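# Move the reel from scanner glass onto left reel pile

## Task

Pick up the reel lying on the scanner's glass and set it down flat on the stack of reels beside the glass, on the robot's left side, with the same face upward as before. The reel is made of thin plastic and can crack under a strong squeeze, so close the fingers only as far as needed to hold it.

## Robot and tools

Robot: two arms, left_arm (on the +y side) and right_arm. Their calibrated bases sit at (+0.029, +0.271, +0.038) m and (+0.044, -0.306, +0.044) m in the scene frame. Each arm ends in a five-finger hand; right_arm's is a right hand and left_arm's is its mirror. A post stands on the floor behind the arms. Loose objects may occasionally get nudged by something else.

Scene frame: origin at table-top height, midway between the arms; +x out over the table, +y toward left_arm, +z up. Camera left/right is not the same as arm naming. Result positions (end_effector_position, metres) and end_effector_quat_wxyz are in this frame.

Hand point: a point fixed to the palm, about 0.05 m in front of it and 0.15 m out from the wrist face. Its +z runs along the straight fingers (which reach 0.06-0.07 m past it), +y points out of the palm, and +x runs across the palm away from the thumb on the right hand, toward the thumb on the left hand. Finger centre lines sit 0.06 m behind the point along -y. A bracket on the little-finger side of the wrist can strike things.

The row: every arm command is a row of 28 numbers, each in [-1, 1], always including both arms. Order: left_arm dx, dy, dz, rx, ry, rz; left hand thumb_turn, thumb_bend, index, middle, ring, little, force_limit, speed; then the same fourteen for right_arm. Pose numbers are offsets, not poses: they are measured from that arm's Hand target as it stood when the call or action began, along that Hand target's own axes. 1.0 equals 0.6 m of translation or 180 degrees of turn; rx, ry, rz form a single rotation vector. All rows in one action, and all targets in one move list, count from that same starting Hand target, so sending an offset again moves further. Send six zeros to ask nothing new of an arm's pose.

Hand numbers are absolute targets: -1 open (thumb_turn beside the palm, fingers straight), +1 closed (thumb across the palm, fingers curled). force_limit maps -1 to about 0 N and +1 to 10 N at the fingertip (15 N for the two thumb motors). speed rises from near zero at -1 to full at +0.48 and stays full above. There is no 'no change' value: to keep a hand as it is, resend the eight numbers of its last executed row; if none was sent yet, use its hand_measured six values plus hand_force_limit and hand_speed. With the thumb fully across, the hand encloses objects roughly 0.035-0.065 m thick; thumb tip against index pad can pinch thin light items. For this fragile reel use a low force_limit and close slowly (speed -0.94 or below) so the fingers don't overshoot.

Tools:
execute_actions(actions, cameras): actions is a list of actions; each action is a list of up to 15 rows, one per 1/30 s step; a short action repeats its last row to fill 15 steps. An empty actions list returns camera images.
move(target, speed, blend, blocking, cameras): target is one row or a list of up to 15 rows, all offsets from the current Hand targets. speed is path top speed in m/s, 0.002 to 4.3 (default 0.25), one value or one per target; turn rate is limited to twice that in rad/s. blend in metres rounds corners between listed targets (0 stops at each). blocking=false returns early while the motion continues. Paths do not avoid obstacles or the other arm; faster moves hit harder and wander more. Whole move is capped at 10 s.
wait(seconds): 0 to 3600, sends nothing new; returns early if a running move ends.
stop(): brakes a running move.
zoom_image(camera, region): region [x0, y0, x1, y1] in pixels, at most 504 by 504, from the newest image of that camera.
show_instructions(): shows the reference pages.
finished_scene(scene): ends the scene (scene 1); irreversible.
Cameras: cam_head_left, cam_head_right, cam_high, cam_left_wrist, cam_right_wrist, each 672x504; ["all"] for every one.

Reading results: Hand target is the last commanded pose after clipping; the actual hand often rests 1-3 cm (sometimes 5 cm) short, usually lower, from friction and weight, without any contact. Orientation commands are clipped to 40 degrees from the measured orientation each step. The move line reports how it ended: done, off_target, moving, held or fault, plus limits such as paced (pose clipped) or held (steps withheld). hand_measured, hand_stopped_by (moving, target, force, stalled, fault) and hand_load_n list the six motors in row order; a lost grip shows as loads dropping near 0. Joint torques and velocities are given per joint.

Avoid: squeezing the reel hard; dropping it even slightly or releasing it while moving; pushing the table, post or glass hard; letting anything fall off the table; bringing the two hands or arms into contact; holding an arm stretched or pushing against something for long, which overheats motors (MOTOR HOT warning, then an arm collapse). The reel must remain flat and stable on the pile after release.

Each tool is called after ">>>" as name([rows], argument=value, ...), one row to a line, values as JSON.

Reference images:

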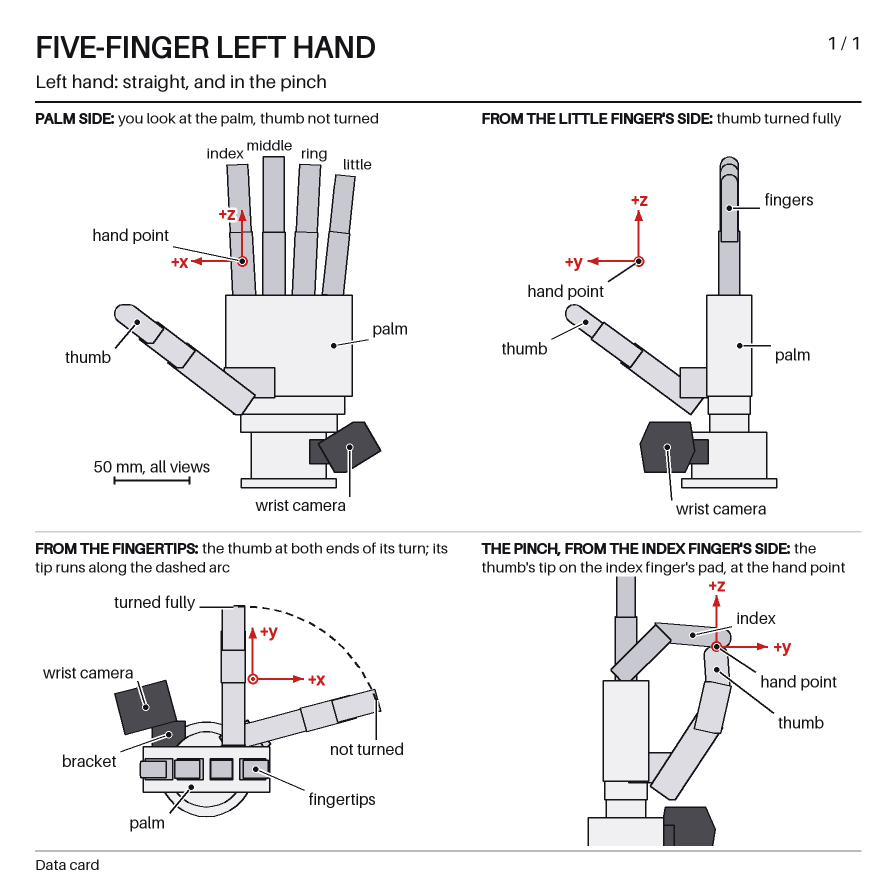

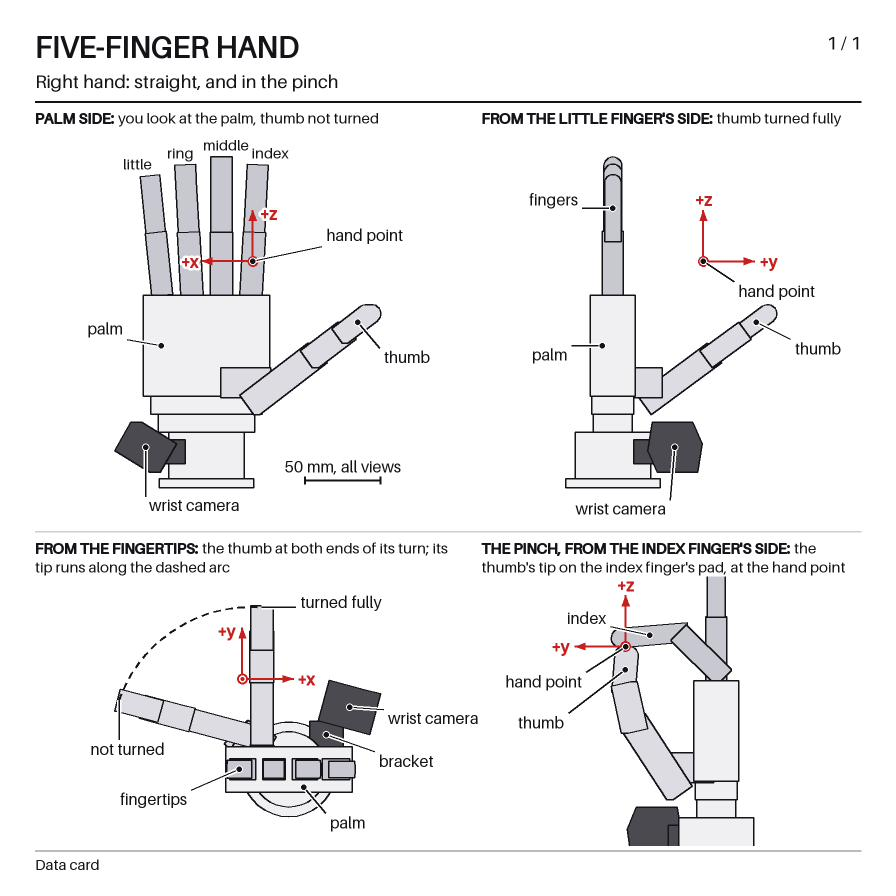

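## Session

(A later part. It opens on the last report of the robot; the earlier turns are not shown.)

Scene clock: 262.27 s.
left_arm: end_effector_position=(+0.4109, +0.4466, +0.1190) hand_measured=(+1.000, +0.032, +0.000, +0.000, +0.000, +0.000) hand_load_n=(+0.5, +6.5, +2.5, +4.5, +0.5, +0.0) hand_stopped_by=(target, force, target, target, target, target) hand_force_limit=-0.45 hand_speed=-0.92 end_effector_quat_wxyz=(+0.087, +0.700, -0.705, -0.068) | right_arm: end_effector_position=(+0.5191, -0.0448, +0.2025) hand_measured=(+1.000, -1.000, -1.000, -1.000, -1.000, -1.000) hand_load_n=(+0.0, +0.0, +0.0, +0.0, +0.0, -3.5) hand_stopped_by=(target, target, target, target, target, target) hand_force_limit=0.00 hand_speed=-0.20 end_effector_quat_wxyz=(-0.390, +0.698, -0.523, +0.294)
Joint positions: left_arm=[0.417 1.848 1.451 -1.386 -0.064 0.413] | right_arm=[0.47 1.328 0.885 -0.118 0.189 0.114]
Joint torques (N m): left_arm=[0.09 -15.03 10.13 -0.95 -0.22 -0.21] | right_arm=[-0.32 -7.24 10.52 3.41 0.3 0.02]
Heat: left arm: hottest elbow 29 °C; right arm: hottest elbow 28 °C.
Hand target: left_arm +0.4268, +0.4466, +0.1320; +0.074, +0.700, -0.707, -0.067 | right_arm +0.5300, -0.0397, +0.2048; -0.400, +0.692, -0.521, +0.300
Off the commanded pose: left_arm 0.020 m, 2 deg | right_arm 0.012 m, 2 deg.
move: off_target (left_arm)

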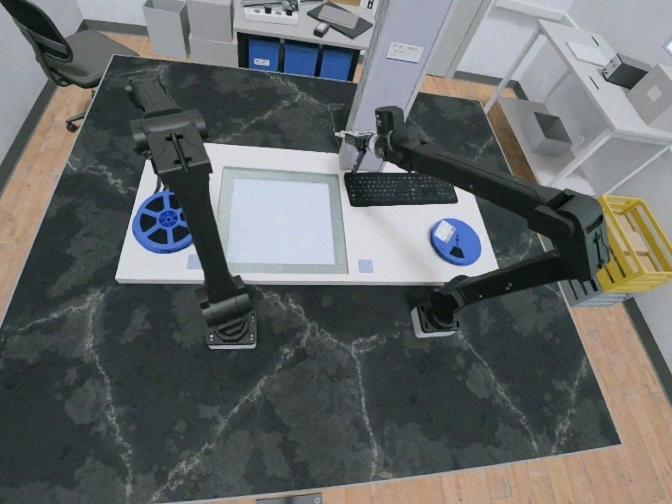

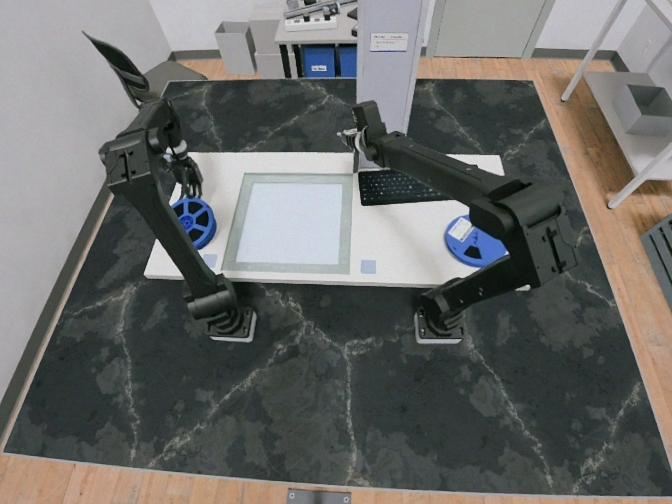

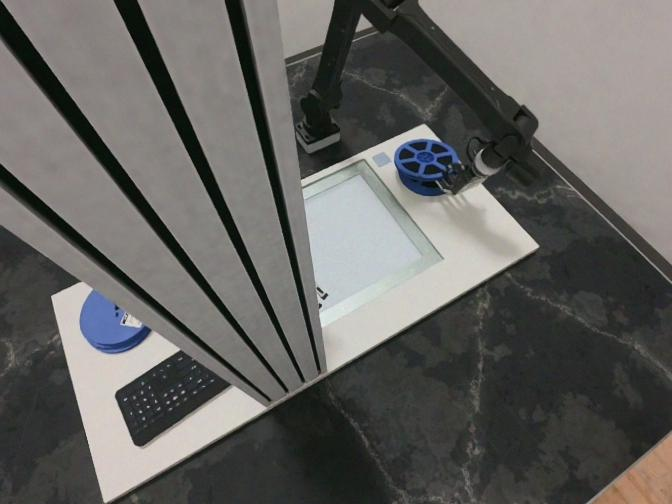

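>>> move(target=[-0.0183, -0.0245, -0.005, 0, 0, 0, 1, 0.25, 0, 0, 0, 0, -0.45, -0.92, 0,0,0,0,0,0, 1,-1,-1,-1,-1,-1,0,-0.2], speed=0.04, cameras=["cam_head_left","cam_head_right","cam_high"])

>>> zoom_image(camera="cam_head_right", region=[165, 190, 225, 255])

>>> zoom_image(camera="cam_high", region=[390, 130, 470, 200])

>>> zoom_image(camera="cam_head_left", region=[125, 185, 205, 260])

Scene clock: 265.23 s.
left_arm: end_effector_position=(+0.4279, +0.4544, +0.1186) hand_measured=(+1.000, +0.032, +0.000, +0.000, +0.000, +0.000) hand_load_n=(+1.0, +6.5, +2.5, +5.0, +0.5, +0.0) hand_stopped_by=(target, force, target, target, target, target) hand_force_limit=-0.45 hand_speed=-0.92 end_effector_quat_wxyz=(+0.087, +0.700, -0.705, -0.069) | right_arm: end_effector_position=(+0.5191, -0.0448, +0.2025) hand_measured=(+1.000, -1.000, -1.000, -1.000, -1.000, -1.000) hand_load_n=(+0.0, +0.0, +0.0, +0.0, +0.0, -3.5) hand_stopped_by=(target, target, target, target, target, target) hand_force_limit=0.00 hand_speed=-0.20 end_effector_quat_wxyz=(-0.390, +0.698, -0.523, +0.294)
Joint positions: left_arm=[0.417 1.893 1.518 -1.408 -0.066 0.413] | right_arm=[0.47 1.328 0.885 -0.118 0.189 0.114]
Joint torques (N m): left_arm=[0.79 -15.74 10.18 -0.87 -0.2 -0.13] | right_arm=[-0.32 -7.24 10.52 3.41 0.3 0.02]
Heat: left arm: hottest elbow 29 °C; right arm: hottest elbow 28 °C.
Hand target: left_arm +0.4419, +0.4574, +0.1319; +0.074, +0.700, -0.707, -0.067 | right_arm +0.5300, -0.0397, +0.2048; -0.400, +0.692, -0.521, +0.300
Off the commanded pose: left_arm 0.020 m, 2 deg | right_arm 0.012 m, 2 deg.
move: off_target (left_arm)

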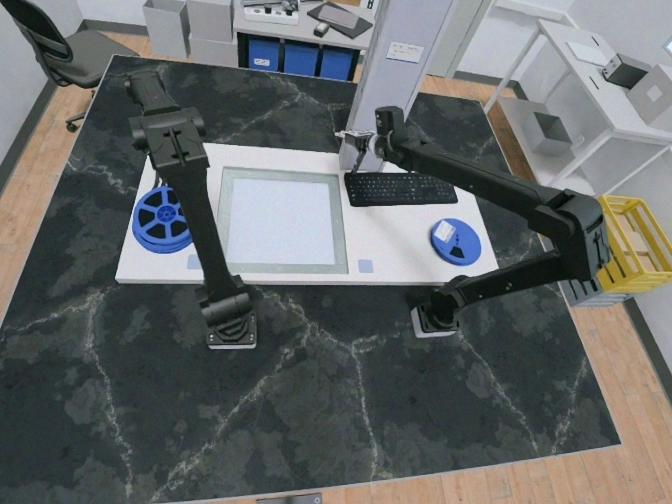

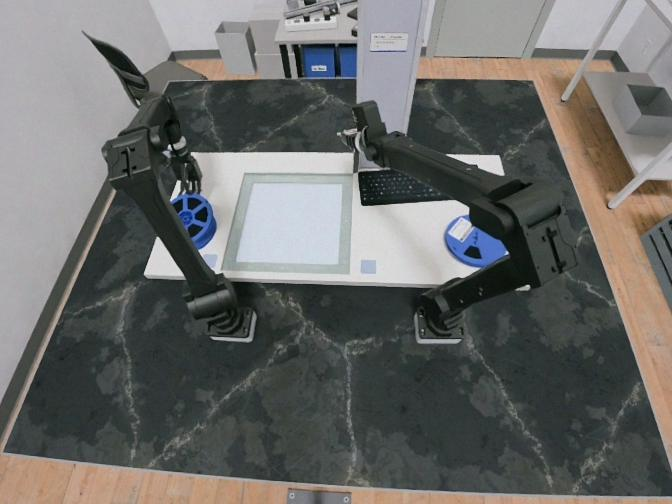

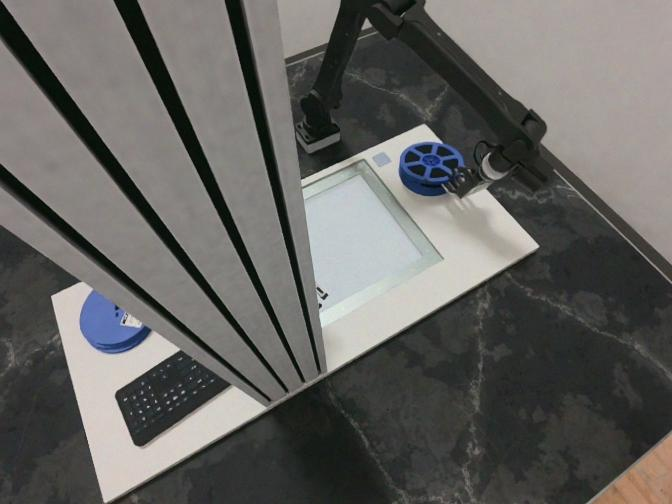

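Scaled by 7.754 from the camera's image (finer frame: 960x720).

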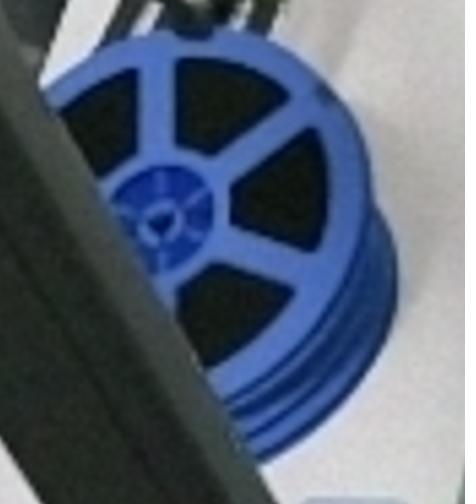

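Scaled by 6.300 from the camera's image (finer frame: 960x720).

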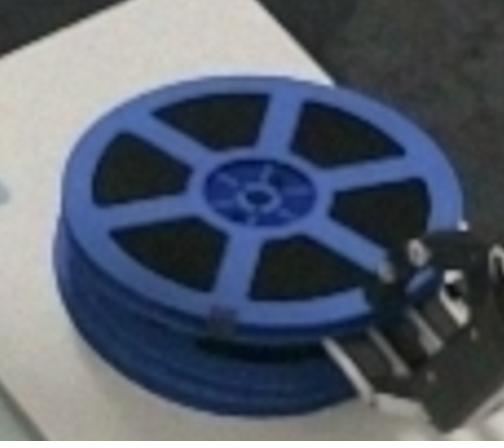

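Scaled by 6.300 from the camera's image (finer frame: 960x720).

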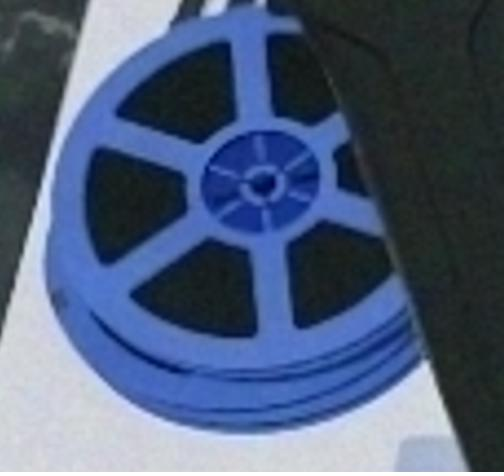

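>>> move(target=[-0.005, 0.0049, 0.018, 0, 0, 0, 1, 0.25, 0, 0, 0, 0, -0.45, -0.92, 0,0,0,0,0,0, 1,-1,-1,-1,-1,-1,0,-0.2], speed=0.03, cameras=["cam_head_left","cam_head_right","cam_high"])

>>> zoom_image(camera="cam_head_right", region=[165, 190, 225, 255])

>>> zoom_image(camera="cam_high", region=[390, 130, 470, 200])

>>> zoom_image(camera="cam_head_left", region=[125, 185, 205, 260])

Scene clock: 266.90 s.
left_arm: end_effector_position=(+0.4277, +0.4548, +0.1186) hand_measured=(+1.000, +0.032, +0.000, +0.000, +0.000, +0.000) hand_load_n=(+0.5, +6.0, +2.5, +4.5, +0.5, +0.0) hand_stopped_by=(target, force, target, target, target, target) hand_force_limit=-0.45 hand_speed=-0.92 end_effector_quat_wxyz=(+0.086, +0.700, -0.705, -0.070) | right_arm: end_effector_position=(+0.5191, -0.0448, +0.2025) hand_measured=(+1.000, -1.000, -1.000, -1.000, -1.000, -1.000) hand_load_n=(+0.0, +0.0, +0.0, -0.5, +0.0, -3.5) hand_stopped_by=(target, target, target, target, target, target) hand_force_limit=0.00 hand_speed=-0.20 end_effector_quat_wxyz=(-0.390, +0.698, -0.523, +0.294)
Joint positions: left_arm=[0.417 1.893 1.518 -1.408 -0.068 0.413] | right_arm=[0.47 1.328 0.885 -0.118 0.189 0.114]
Joint torques (N m): left_arm=[1.55 -15.56 8.28 0.02 -0.21 -0.03] | right_arm=[-0.32 -7.24 10.54 3.41 0.3 0.02]
Heat: left arm: hottest elbow 29 °C; right arm: hottest elbow 28 °C.
Hand target: left_arm +0.4369, +0.4604, +0.1218; +0.074, +0.700, -0.707, -0.068 | right_arm +0.5300, -0.0397, +0.2048; -0.400, +0.692, -0.521, +0.300
Off the commanded pose: left_arm 0.011 m, 1 deg | right_arm 0.012 m, 2 deg.
move: off_target (left_arm)

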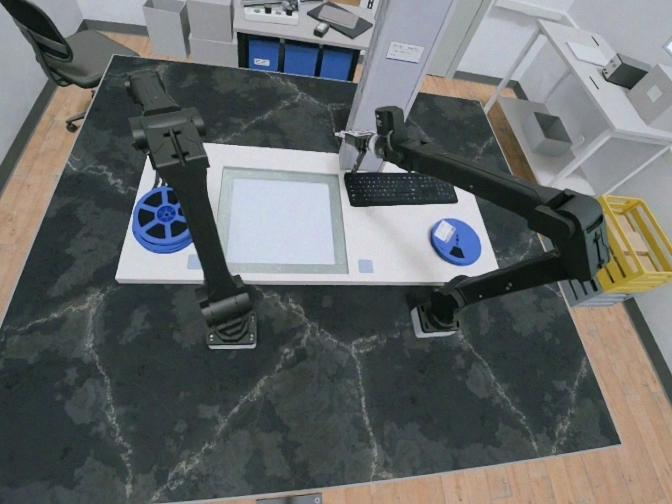

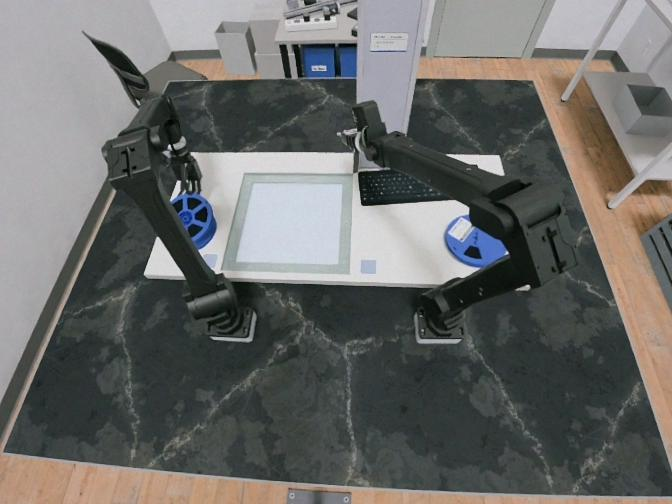

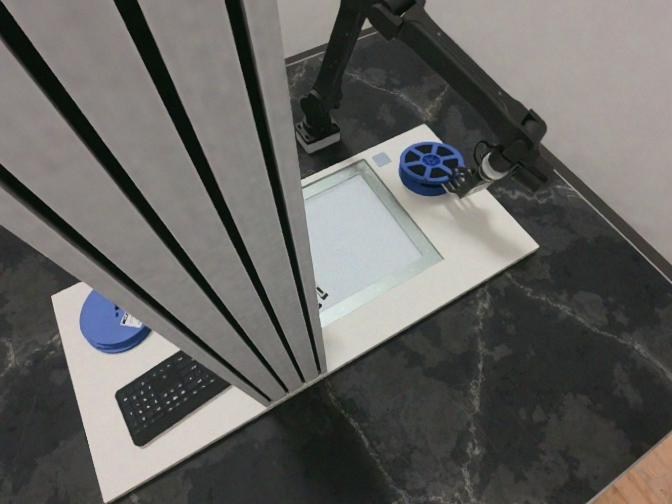

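Scaled by 7.754 from the camera's image (finer frame: 960x720).

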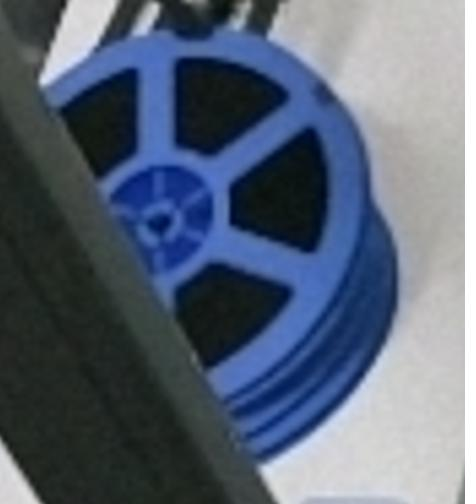

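Scaled by 6.300 from the camera's image (finer frame: 960x720).

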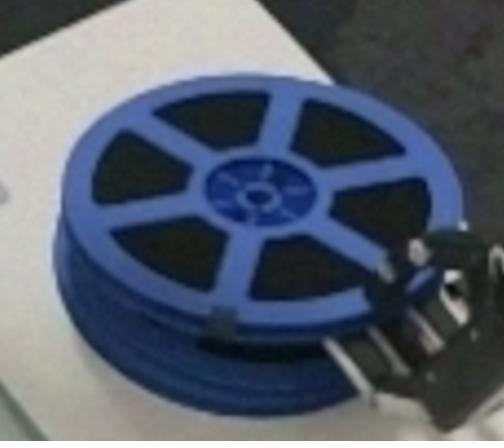

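Scaled by 6.300 from the camera's image (finer frame: 960x720).

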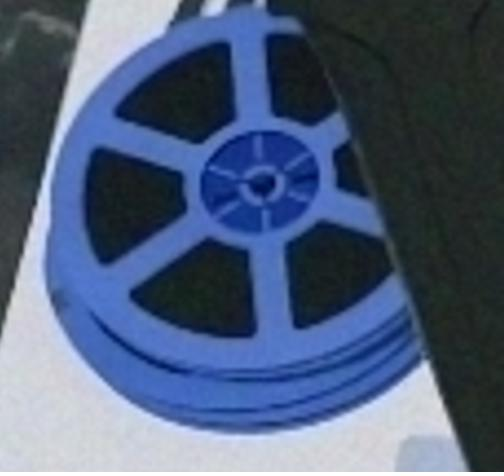

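>>> move(target=[-0.0033, -0.0007, 0.0203, 0, 0, 0, 1, 0.25, 0, 0, 0, 0, -0.45, -0.92, 0,0,0,0,0,0, 1,-1,-1,-1,-1,-1,0,-0.2], speed=0.03, cameras=["cam_head_left","cam_head_right","cam_high"])

>>> zoom_image(camera="cam_head_right", region=[165, 190, 225, 255])

>>> zoom_image(camera="cam_high", region=[390, 130, 470, 200])

>>> zoom_image(camera="cam_head_left", region=[125, 185, 205, 260])

Scene clock: 267.83 s.
left_arm: end_effector_position=(+0.4339, +0.4576, +0.1105) hand_measured=(+1.000, +0.032, +0.000, +0.000, +0.000, +0.000) hand_load_n=(+0.5, +6.5, +2.5, +4.5, +0.5, +0.0) hand_stopped_by=(target, force, target, target, target, target) hand_force_limit=-0.45 hand_speed=-0.92 end_effector_quat_wxyz=(+0.077, +0.701, -0.706, -0.067) | right_arm: end_effector_position=(+0.5191, -0.0448, +0.2025) hand_measured=(+1.000, -1.000, -1.000, -1.000, -1.000, -1.000) hand_load_n=(+0.0, +0.0, +0.0, +0.0, +0.0, -3.5) hand_stopped_by=(target, target, target, target, target, target) hand_force_limit=0.00 hand_speed=-0.20 end_effector_quat_wxyz=(-0.390, +0.698, -0.523, +0.294)
Joint positions: left_arm=[0.417 1.904 1.518 -1.378 -0.069 0.413] | right_arm=[0.47 1.328 0.885 -0.118 0.189 0.114]
Joint torques (N m): left_arm=[2.02 -15.68 6.79 0.03 -0.2 0.03] | right_arm=[-0.32 -7.24 10.52 3.41 0.3 0.02]
Heat: left arm: hottest elbow 29 °C; right arm: hottest elbow 28 °C.
Hand target: left_arm +0.4349, +0.4623, +0.1098; +0.074, +0.700, -0.707, -0.067 | right_arm +0.5300, -0.0397, +0.2048; -0.400, +0.692, -0.521, +0.300
Off the commanded pose: left_arm 0.005 m, 0 deg | right_arm 0.012 m, 2 deg.
move: done

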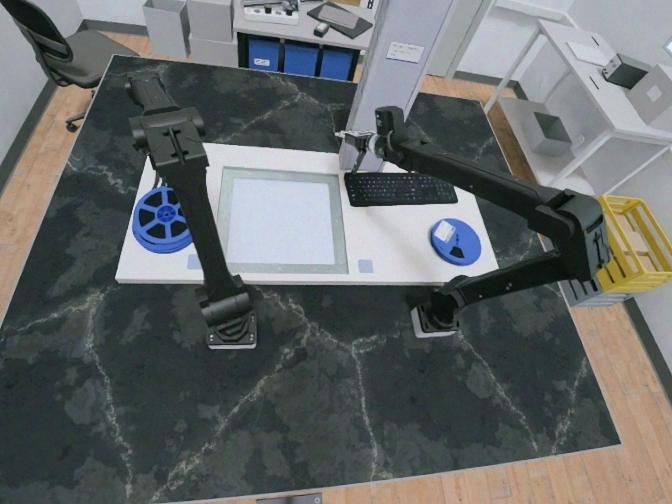

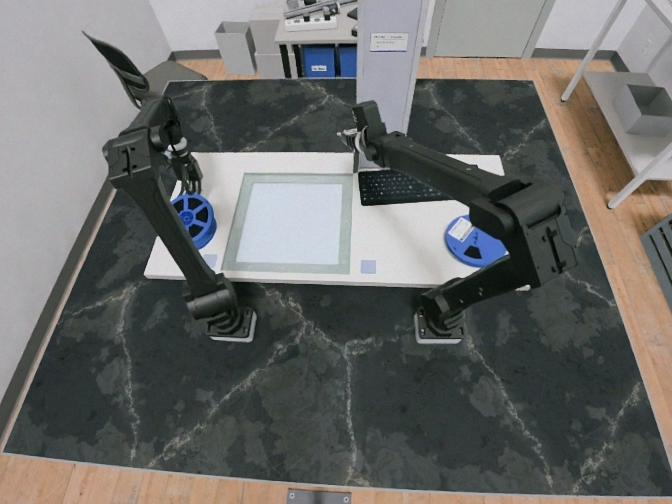

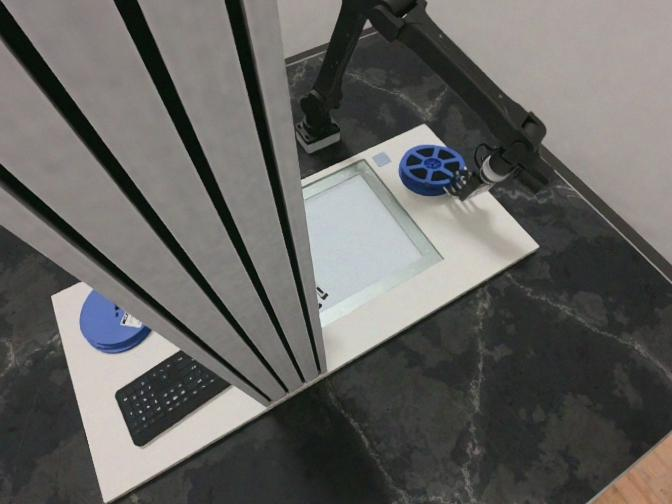

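Scaled by 7.754 from the camera's image (finer frame: 960x720).

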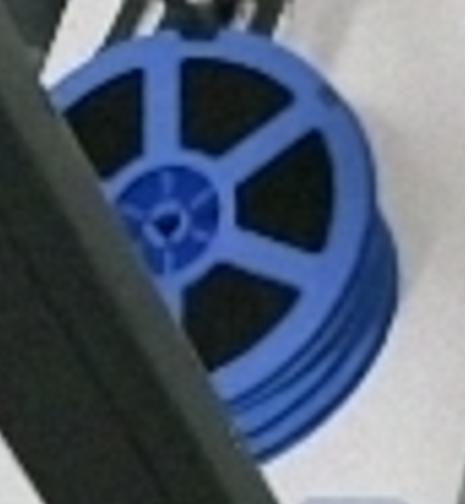

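Scaled by 6.300 from the camera's image (finer frame: 960x720).

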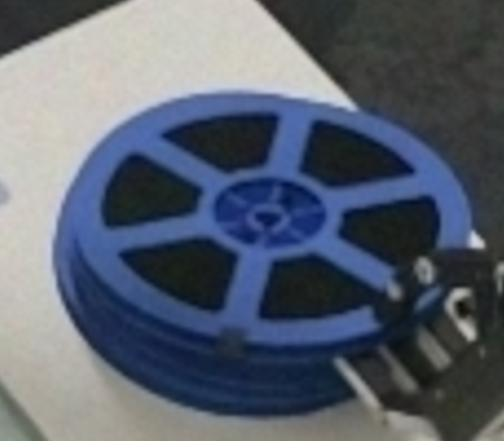

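Scaled by 6.300 from the camera's image (finer frame: 960x720).

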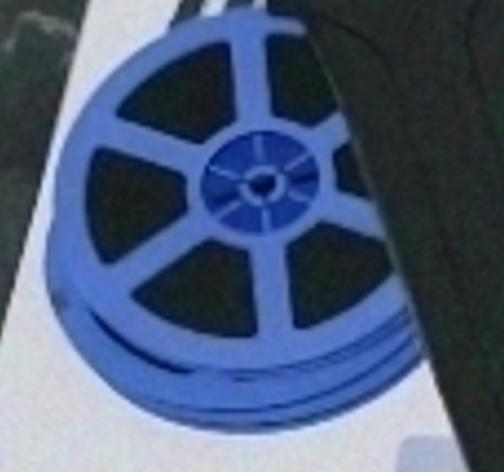

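>>> move(target=[0.0, 0.0281, -0.0045, 0, 0, 0, 1, 0.25, 0, 0, 0, 0, -0.45, -0.92, 0,0,0,0,0,0, 1,-1,-1,-1,-1,-1,0,-0.2], speed=0.03, cameras=["cam_head_left","cam_head_right","cam_high"])

>>> zoom_image(camera="cam_high", region=[390, 130, 470, 200])

>>> zoom_image(camera="cam_head_left", region=[125, 185, 205, 260])

Scene clock: 269.37 s.
left_arm: end_effector_position=(+0.4207, +0.4545, +0.1053) hand_measured=(+1.000, +0.032, +0.000, +0.000, +0.000, +0.000) hand_load_n=(+0.5, +6.0, +2.5, +4.5, +0.5, +0.0) hand_stopped_by=(target, force, target, target, target, target) hand_force_limit=-0.45 hand_speed=-0.92 end_effector_quat_wxyz=(+0.088, +0.698, -0.707, -0.072) | right_arm: end_effector_position=(+0.5191, -0.0448, +0.2025) hand_measured=(+1.000, -1.000, -1.000, -1.000, -1.000, -1.000) hand_load_n=(+0.0, +0.0, +0.0, +0.0, +0.0, -3.5) hand_stopped_by=(target, target, target, target, target, target) hand_force_limit=0.00 hand_speed=-0.20 end_effector_quat_wxyz=(-0.390, +0.698, -0.523, +0.294)
Joint positions: left_arm=[0.42 1.894 1.48 -1.373 -0.071 0.422] | right_arm=[0.47 1.328 0.885 -0.118 0.189 0.114]
Joint torques (N m): left_arm=[2.84 -17.85 6.09 0.02 -0.2 0.05] | right_arm=[-0.32 -7.24 10.54 3.41 0.3 0.02]
Heat: left arm: hottest elbow 29 °C; right arm: hottest elbow 28 °C.
Hand target: left_arm +0.4189, +0.4626, +0.1158; +0.074, +0.700, -0.707, -0.067 | right_arm +0.5300, -0.0397, +0.2048; -0.400, +0.692, -0.521, +0.300
Off the commanded pose: left_arm 0.013 m, 2 deg | right_arm 0.012 m, 2 deg.
move: off_target (left_arm)

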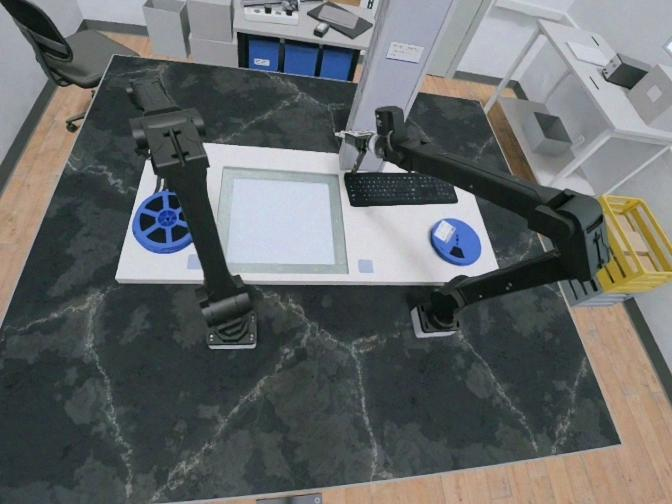

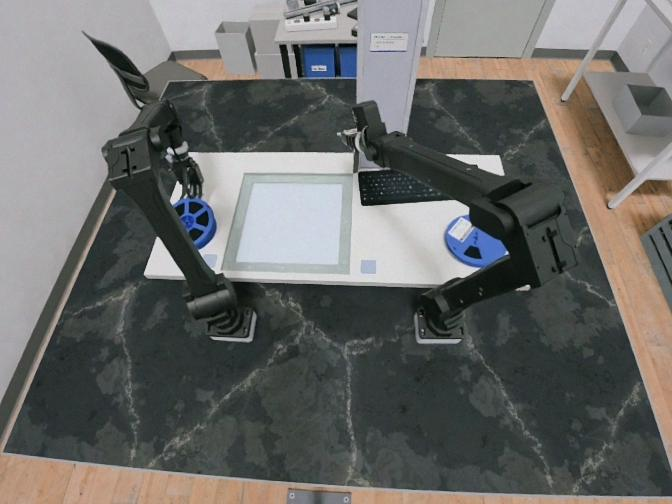

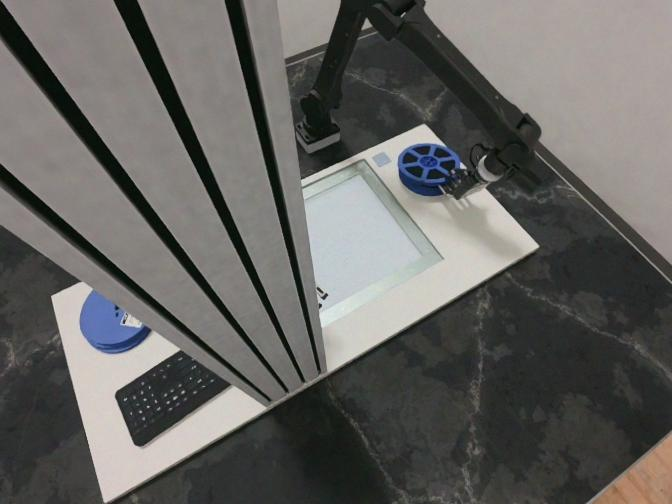

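Scaled by 6.300 from the camera's image (finer frame: 960x720).

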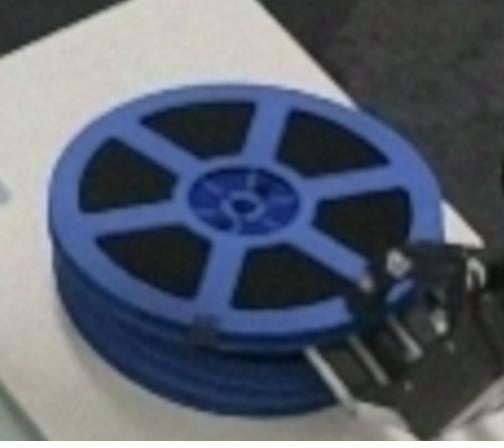

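Scaled by 6.300 from the camera's image (finer frame: 960x720).

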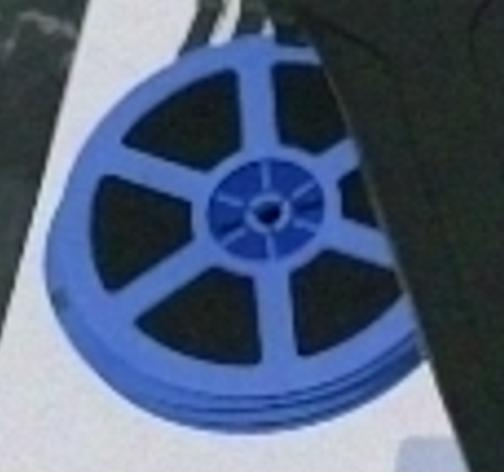

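>>> move(target=[-0.0167, 0.0007, -0.003, 0, 0, 0, 1, 0.25, 0, 0, 0, 0, -0.45, -0.92, 0,0,0,0,0,0, 1,-1,-1,-1,-1,-1,0,-0.2], speed=0.03, cameras=["cam_head_left","cam_head_right","cam_high"])

>>> zoom_image(camera="cam_high", region=[390, 130, 470, 200])

>>> zoom_image(camera="cam_head_left", region=[125, 185, 205, 260])

>>> zoom_image(camera="cam_head_right", region=[165, 190, 225, 255])

Scene clock: 270.43 s.
left_arm: end_effector_position=(+0.4164, +0.4634, +0.1054) hand_measured=(+1.000, +0.032, +0.000, +0.000, +0.000, +0.000) hand_load_n=(+0.5, +6.5, +2.5, +4.5, +0.5, +0.0) hand_stopped_by=(target, force, target, target, target, target) hand_force_limit=-0.45 hand_speed=-0.92 end_effector_quat_wxyz=(+0.089, +0.698, -0.707, -0.072) | right_arm: end_effector_position=(+0.5191, -0.0448, +0.2025) hand_measured=(+1.000, -1.000, -1.000, -1.000, -1.000, -1.000) hand_load_n=(+0.0, +0.0, +0.0, +0.0, +0.0, -3.5) hand_stopped_by=(target, target, target, target, target, target) hand_force_limit=0.00 hand_speed=-0.20 end_effector_quat_wxyz=(-0.390, +0.698, -0.523, +0.294)
Joint positions: left_arm=[0.438 1.894 1.48 -1.373 -0.075 0.439] | right_arm=[0.47 1.328 0.885 -0.118 0.189 0.114]
Joint torques (N m): left_arm=[2.73 -17.32 7.38 -0.25 -0.2 0.06] | right_arm=[-0.38 -7.24 10.52 3.4 0.3 0.02]
Heat: left arm: hottest elbow 29 °C; right arm: hottest elbow 28 °C.
Hand target: left_arm +0.4190, +0.4726, +0.1175; +0.074, +0.700, -0.707, -0.067 | right_arm +0.5300, -0.0397, +0.2048; -0.400, +0.692, -0.521, +0.300
Off the commanded pose: left_arm 0.015 m, 2 deg | right_arm 0.012 m, 2 deg.
move: off_target (left_arm)

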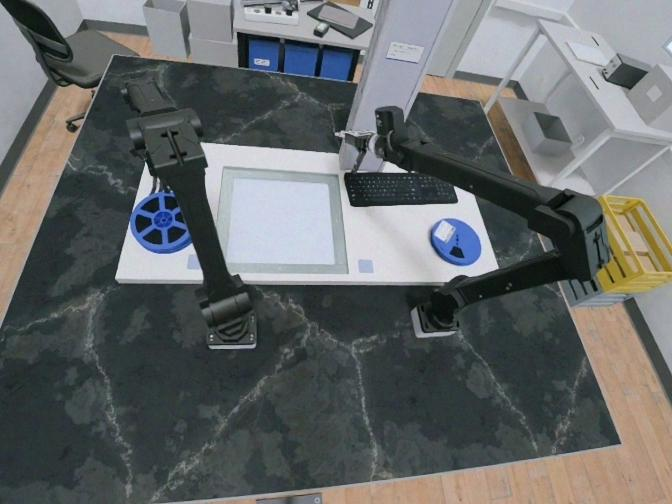

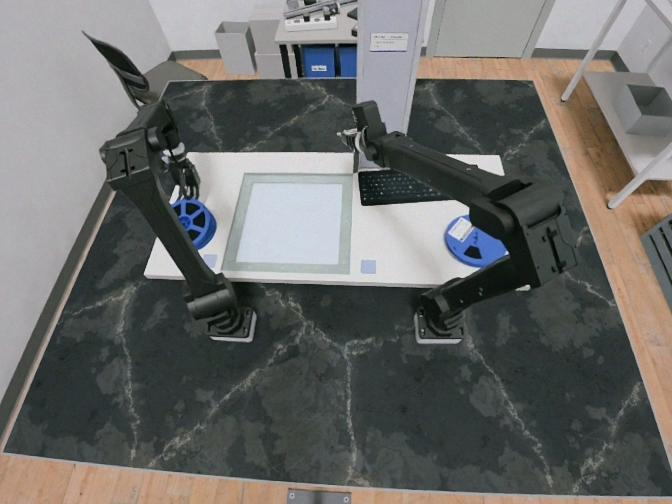

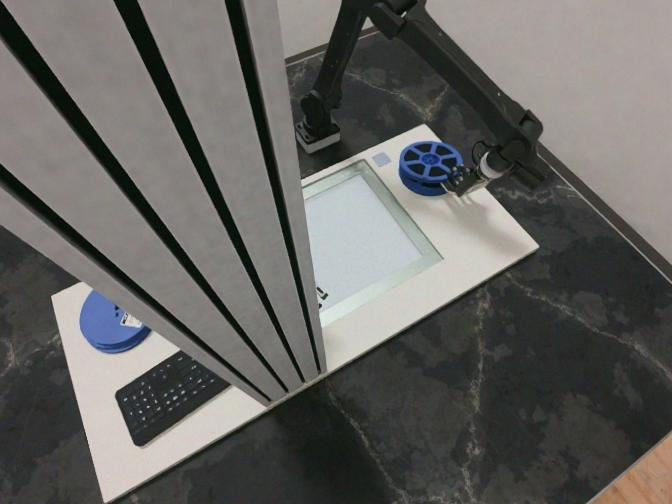

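Scaled by 6.300 from the camera's image (finer frame: 960x720).

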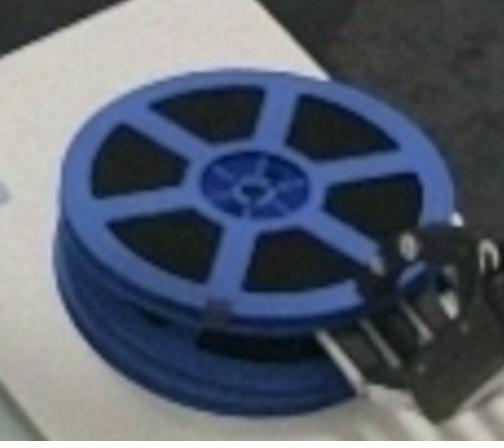

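Scaled by 6.300 from the camera's image (finer frame: 960x720).

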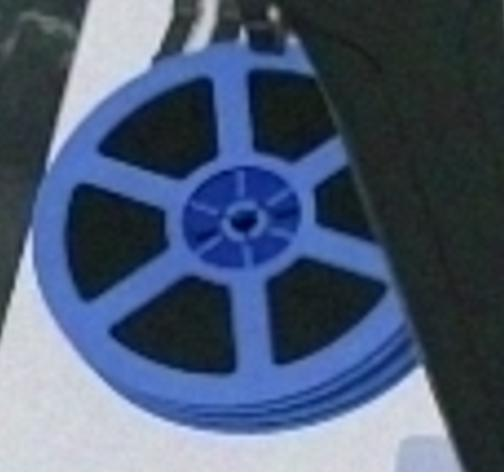

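Scaled by 7.754 from the camera's image (finer frame: 960x720).

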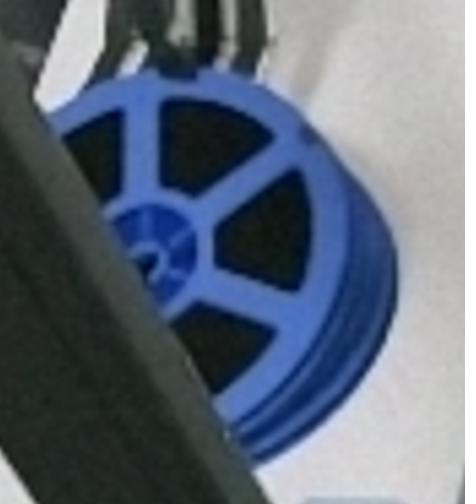

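>>> move(target=[0.005, -0.0105, 0.0183, 0, 0, 0, 1, 0.25, 0, 0, 0, 0, -0.45, -0.92, 0,0,0,0,0,0, 1,-1,-1,-1,-1,-1,0,-0.2], speed=0.03, cameras=["cam_head_left","cam_head_right","cam_high"])

>>> zoom_image(camera="cam_high", region=[390, 130, 470, 200])

>>> zoom_image(camera="cam_head_right", region=[165, 190, 225, 255])

Scene clock: 271.70 s.
left_arm: end_effector_position=(+0.4198, +0.4650, +0.1036) hand_measured=(+1.000, +0.032, +0.000, +0.000, +0.000, +0.000) hand_load_n=(+0.5, +5.0, +2.0, +4.0, +0.5, +0.5) hand_stopped_by=(target, force, target, target, target, target) hand_force_limit=-0.45 hand_speed=-0.92 end_effector_quat_wxyz=(+0.082, +0.699, -0.707, -0.069) | right_arm: end_effector_position=(+0.5191, -0.0448, +0.2025) hand_measured=(+1.000, -1.000, -1.000, -1.000, -1.000, -1.000) hand_load_n=(+0.0, +0.0, +0.0, +0.0, +0.0, -3.5) hand_stopped_by=(target, target, target, target, target, target) hand_force_limit=0.00 hand_speed=-0.20 end_effector_quat_wxyz=(-0.390, +0.698, -0.523, +0.294)
Joint positions: left_arm=[0.438 1.894 1.48 -1.358 -0.075 0.439] | right_arm=[0.47 1.328 0.885 -0.118 0.189 0.114]
Joint torques (N m): left_arm=[1.96 -15.97 6.9 0.03 -0.12 -0.04] | right_arm=[-0.32 -7.24 10.52 3.41 0.3 0.02]
Heat: left arm: hottest elbow 29 °C; right arm: hottest elbow 28 °C.
Hand target: left_arm +0.4229, +0.4694, +0.1056; +0.074, +0.700, -0.707, -0.067 | right_arm +0.5300, -0.0397, +0.2048; -0.400, +0.692, -0.521, +0.300
Off the commanded pose: left_arm 0.006 m, 1 deg | right_arm 0.012 m, 2 deg.
move: done

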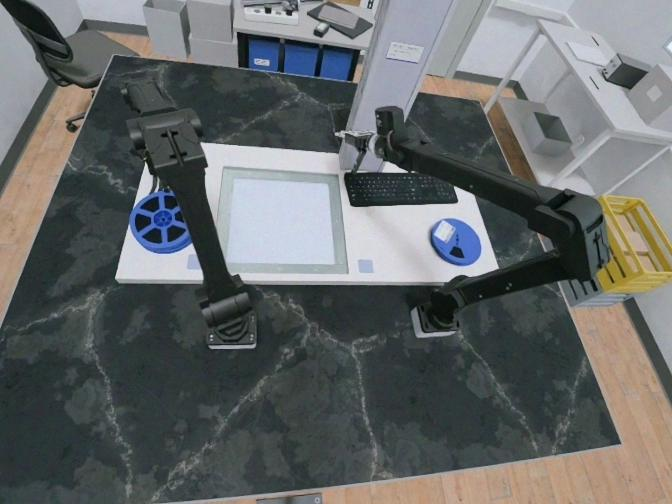

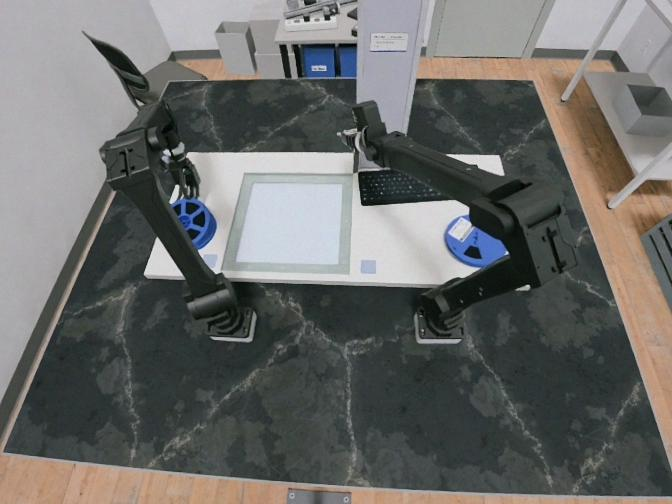

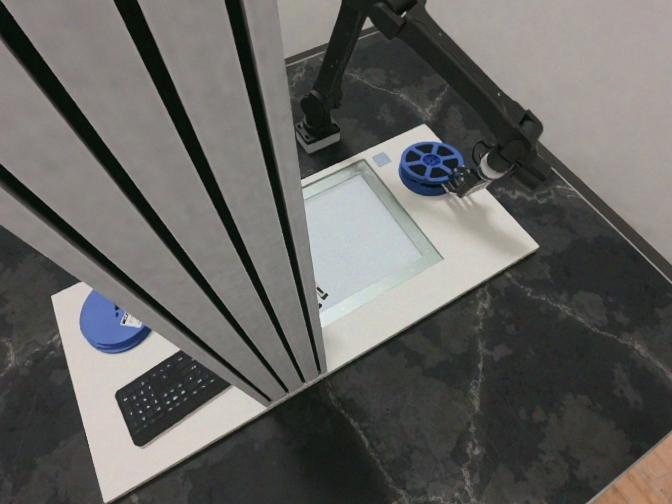

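Scaled by 6.300 from the camera's image (finer frame: 960x720).

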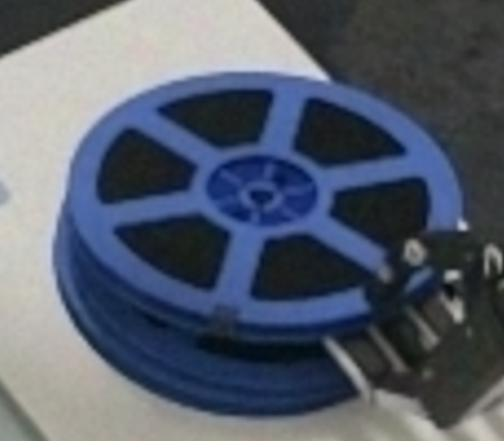

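Scaled by 7.754 from the camera's image (finer frame: 960x720).

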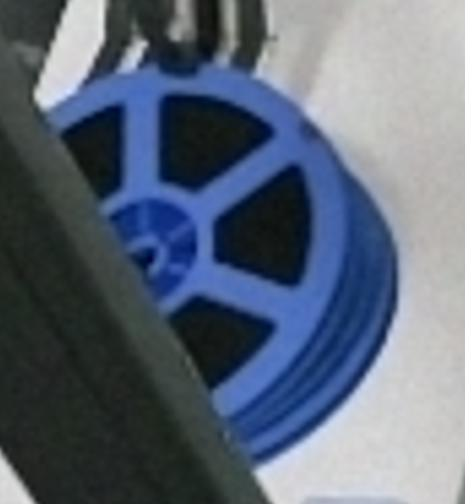

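>>> move(target=[0.0, 0.0, 0.010, -0.011, 0, 0, 1, 0.25, 0, 0, 0, 0, -0.45, -0.92, 0,0,0,0,0,0, 1,-1,-1,-1,-1,-1,0,-0.2], speed=0.03, cameras=["cam_head_left","cam_high"])

>>> zoom_image(camera="cam_high", region=[390, 130, 470, 200])

>>> zoom_image(camera="cam_head_left", region=[125, 185, 205, 260])

Scene clock: 273.17 s.
left_arm: end_effector_position=(+0.4176, +0.4665, +0.0949) hand_measured=(+1.000, +0.032, +0.000, +0.000, +0.000, +0.000) hand_load_n=(+0.5, +4.0, +2.0, +3.0, +0.0, +0.0) hand_stopped_by=(target, force, target, target, target, target) hand_force_limit=-0.45 hand_speed=-0.92 end_effector_quat_wxyz=(+0.090, +0.697, -0.707, -0.078) | right_arm: end_effector_position=(+0.5191, -0.0448, +0.2025) hand_measured=(+1.000, -1.000, -1.000, -1.000, -1.000, -1.000) hand_load_n=(+0.0, +0.0, +0.0, +0.0, +0.0, -3.5) hand_stopped_by=(target, target, target, target, target, target) hand_force_limit=0.00 hand_speed=-0.20 end_effector_quat_wxyz=(-0.390, +0.698, -0.523, +0.294)
Joint positions: left_arm=[0.438 1.916 1.48 -1.358 -0.087 0.439] | right_arm=[0.47 1.328 0.885 -0.118 0.189 0.114]
Joint torques (N m): left_arm=[1.67 -15.74 7.72 -0.58 -0.2 -0.11] | right_arm=[-0.38 -7.24 10.54 3.41 0.3 0.02]
Heat: left arm: hottest elbow 29 °C; right arm: hottest elbow 28 °C.
Hand target: left_arm +0.4217, +0.4693, +0.0996; +0.086, +0.699, -0.706, -0.080 | right_arm +0.5300, -0.0397, +0.2048; -0.400, +0.692, -0.521, +0.300
Off the commanded pose: left_arm 0.007 m, 1 deg | right_arm 0.012 m, 2 deg.
move: done

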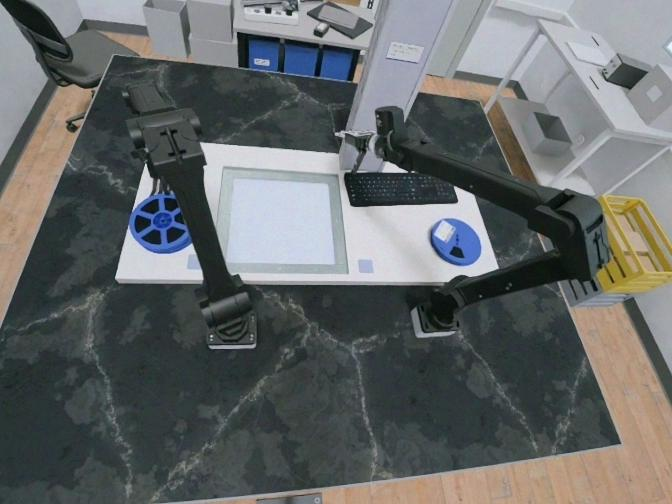

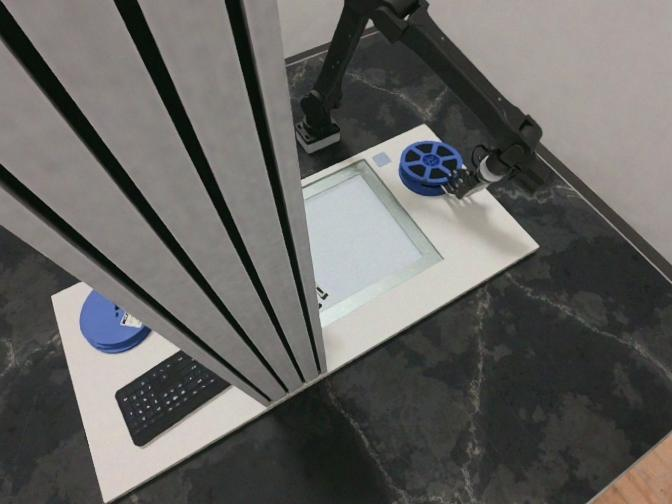

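Scaled by 6.300 from the camera's image (finer frame: 960x720).

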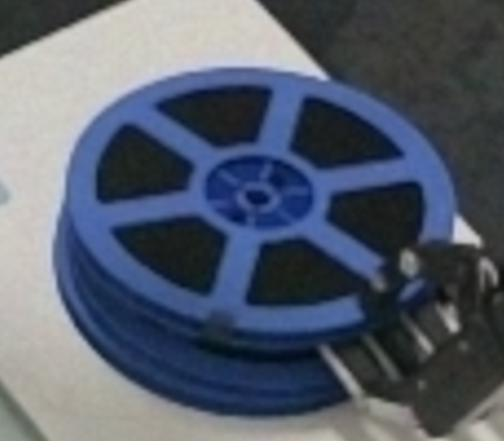

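Scaled by 6.300 from the camera's image (finer frame: 960x720).

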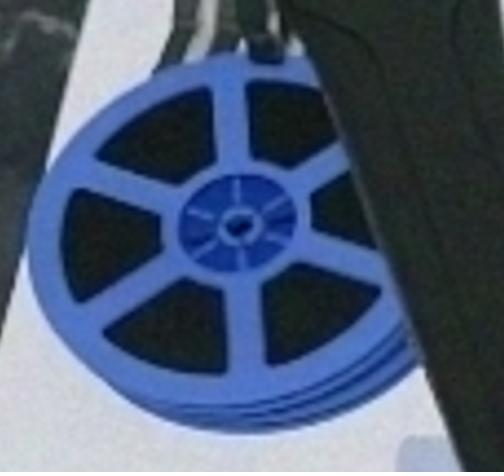

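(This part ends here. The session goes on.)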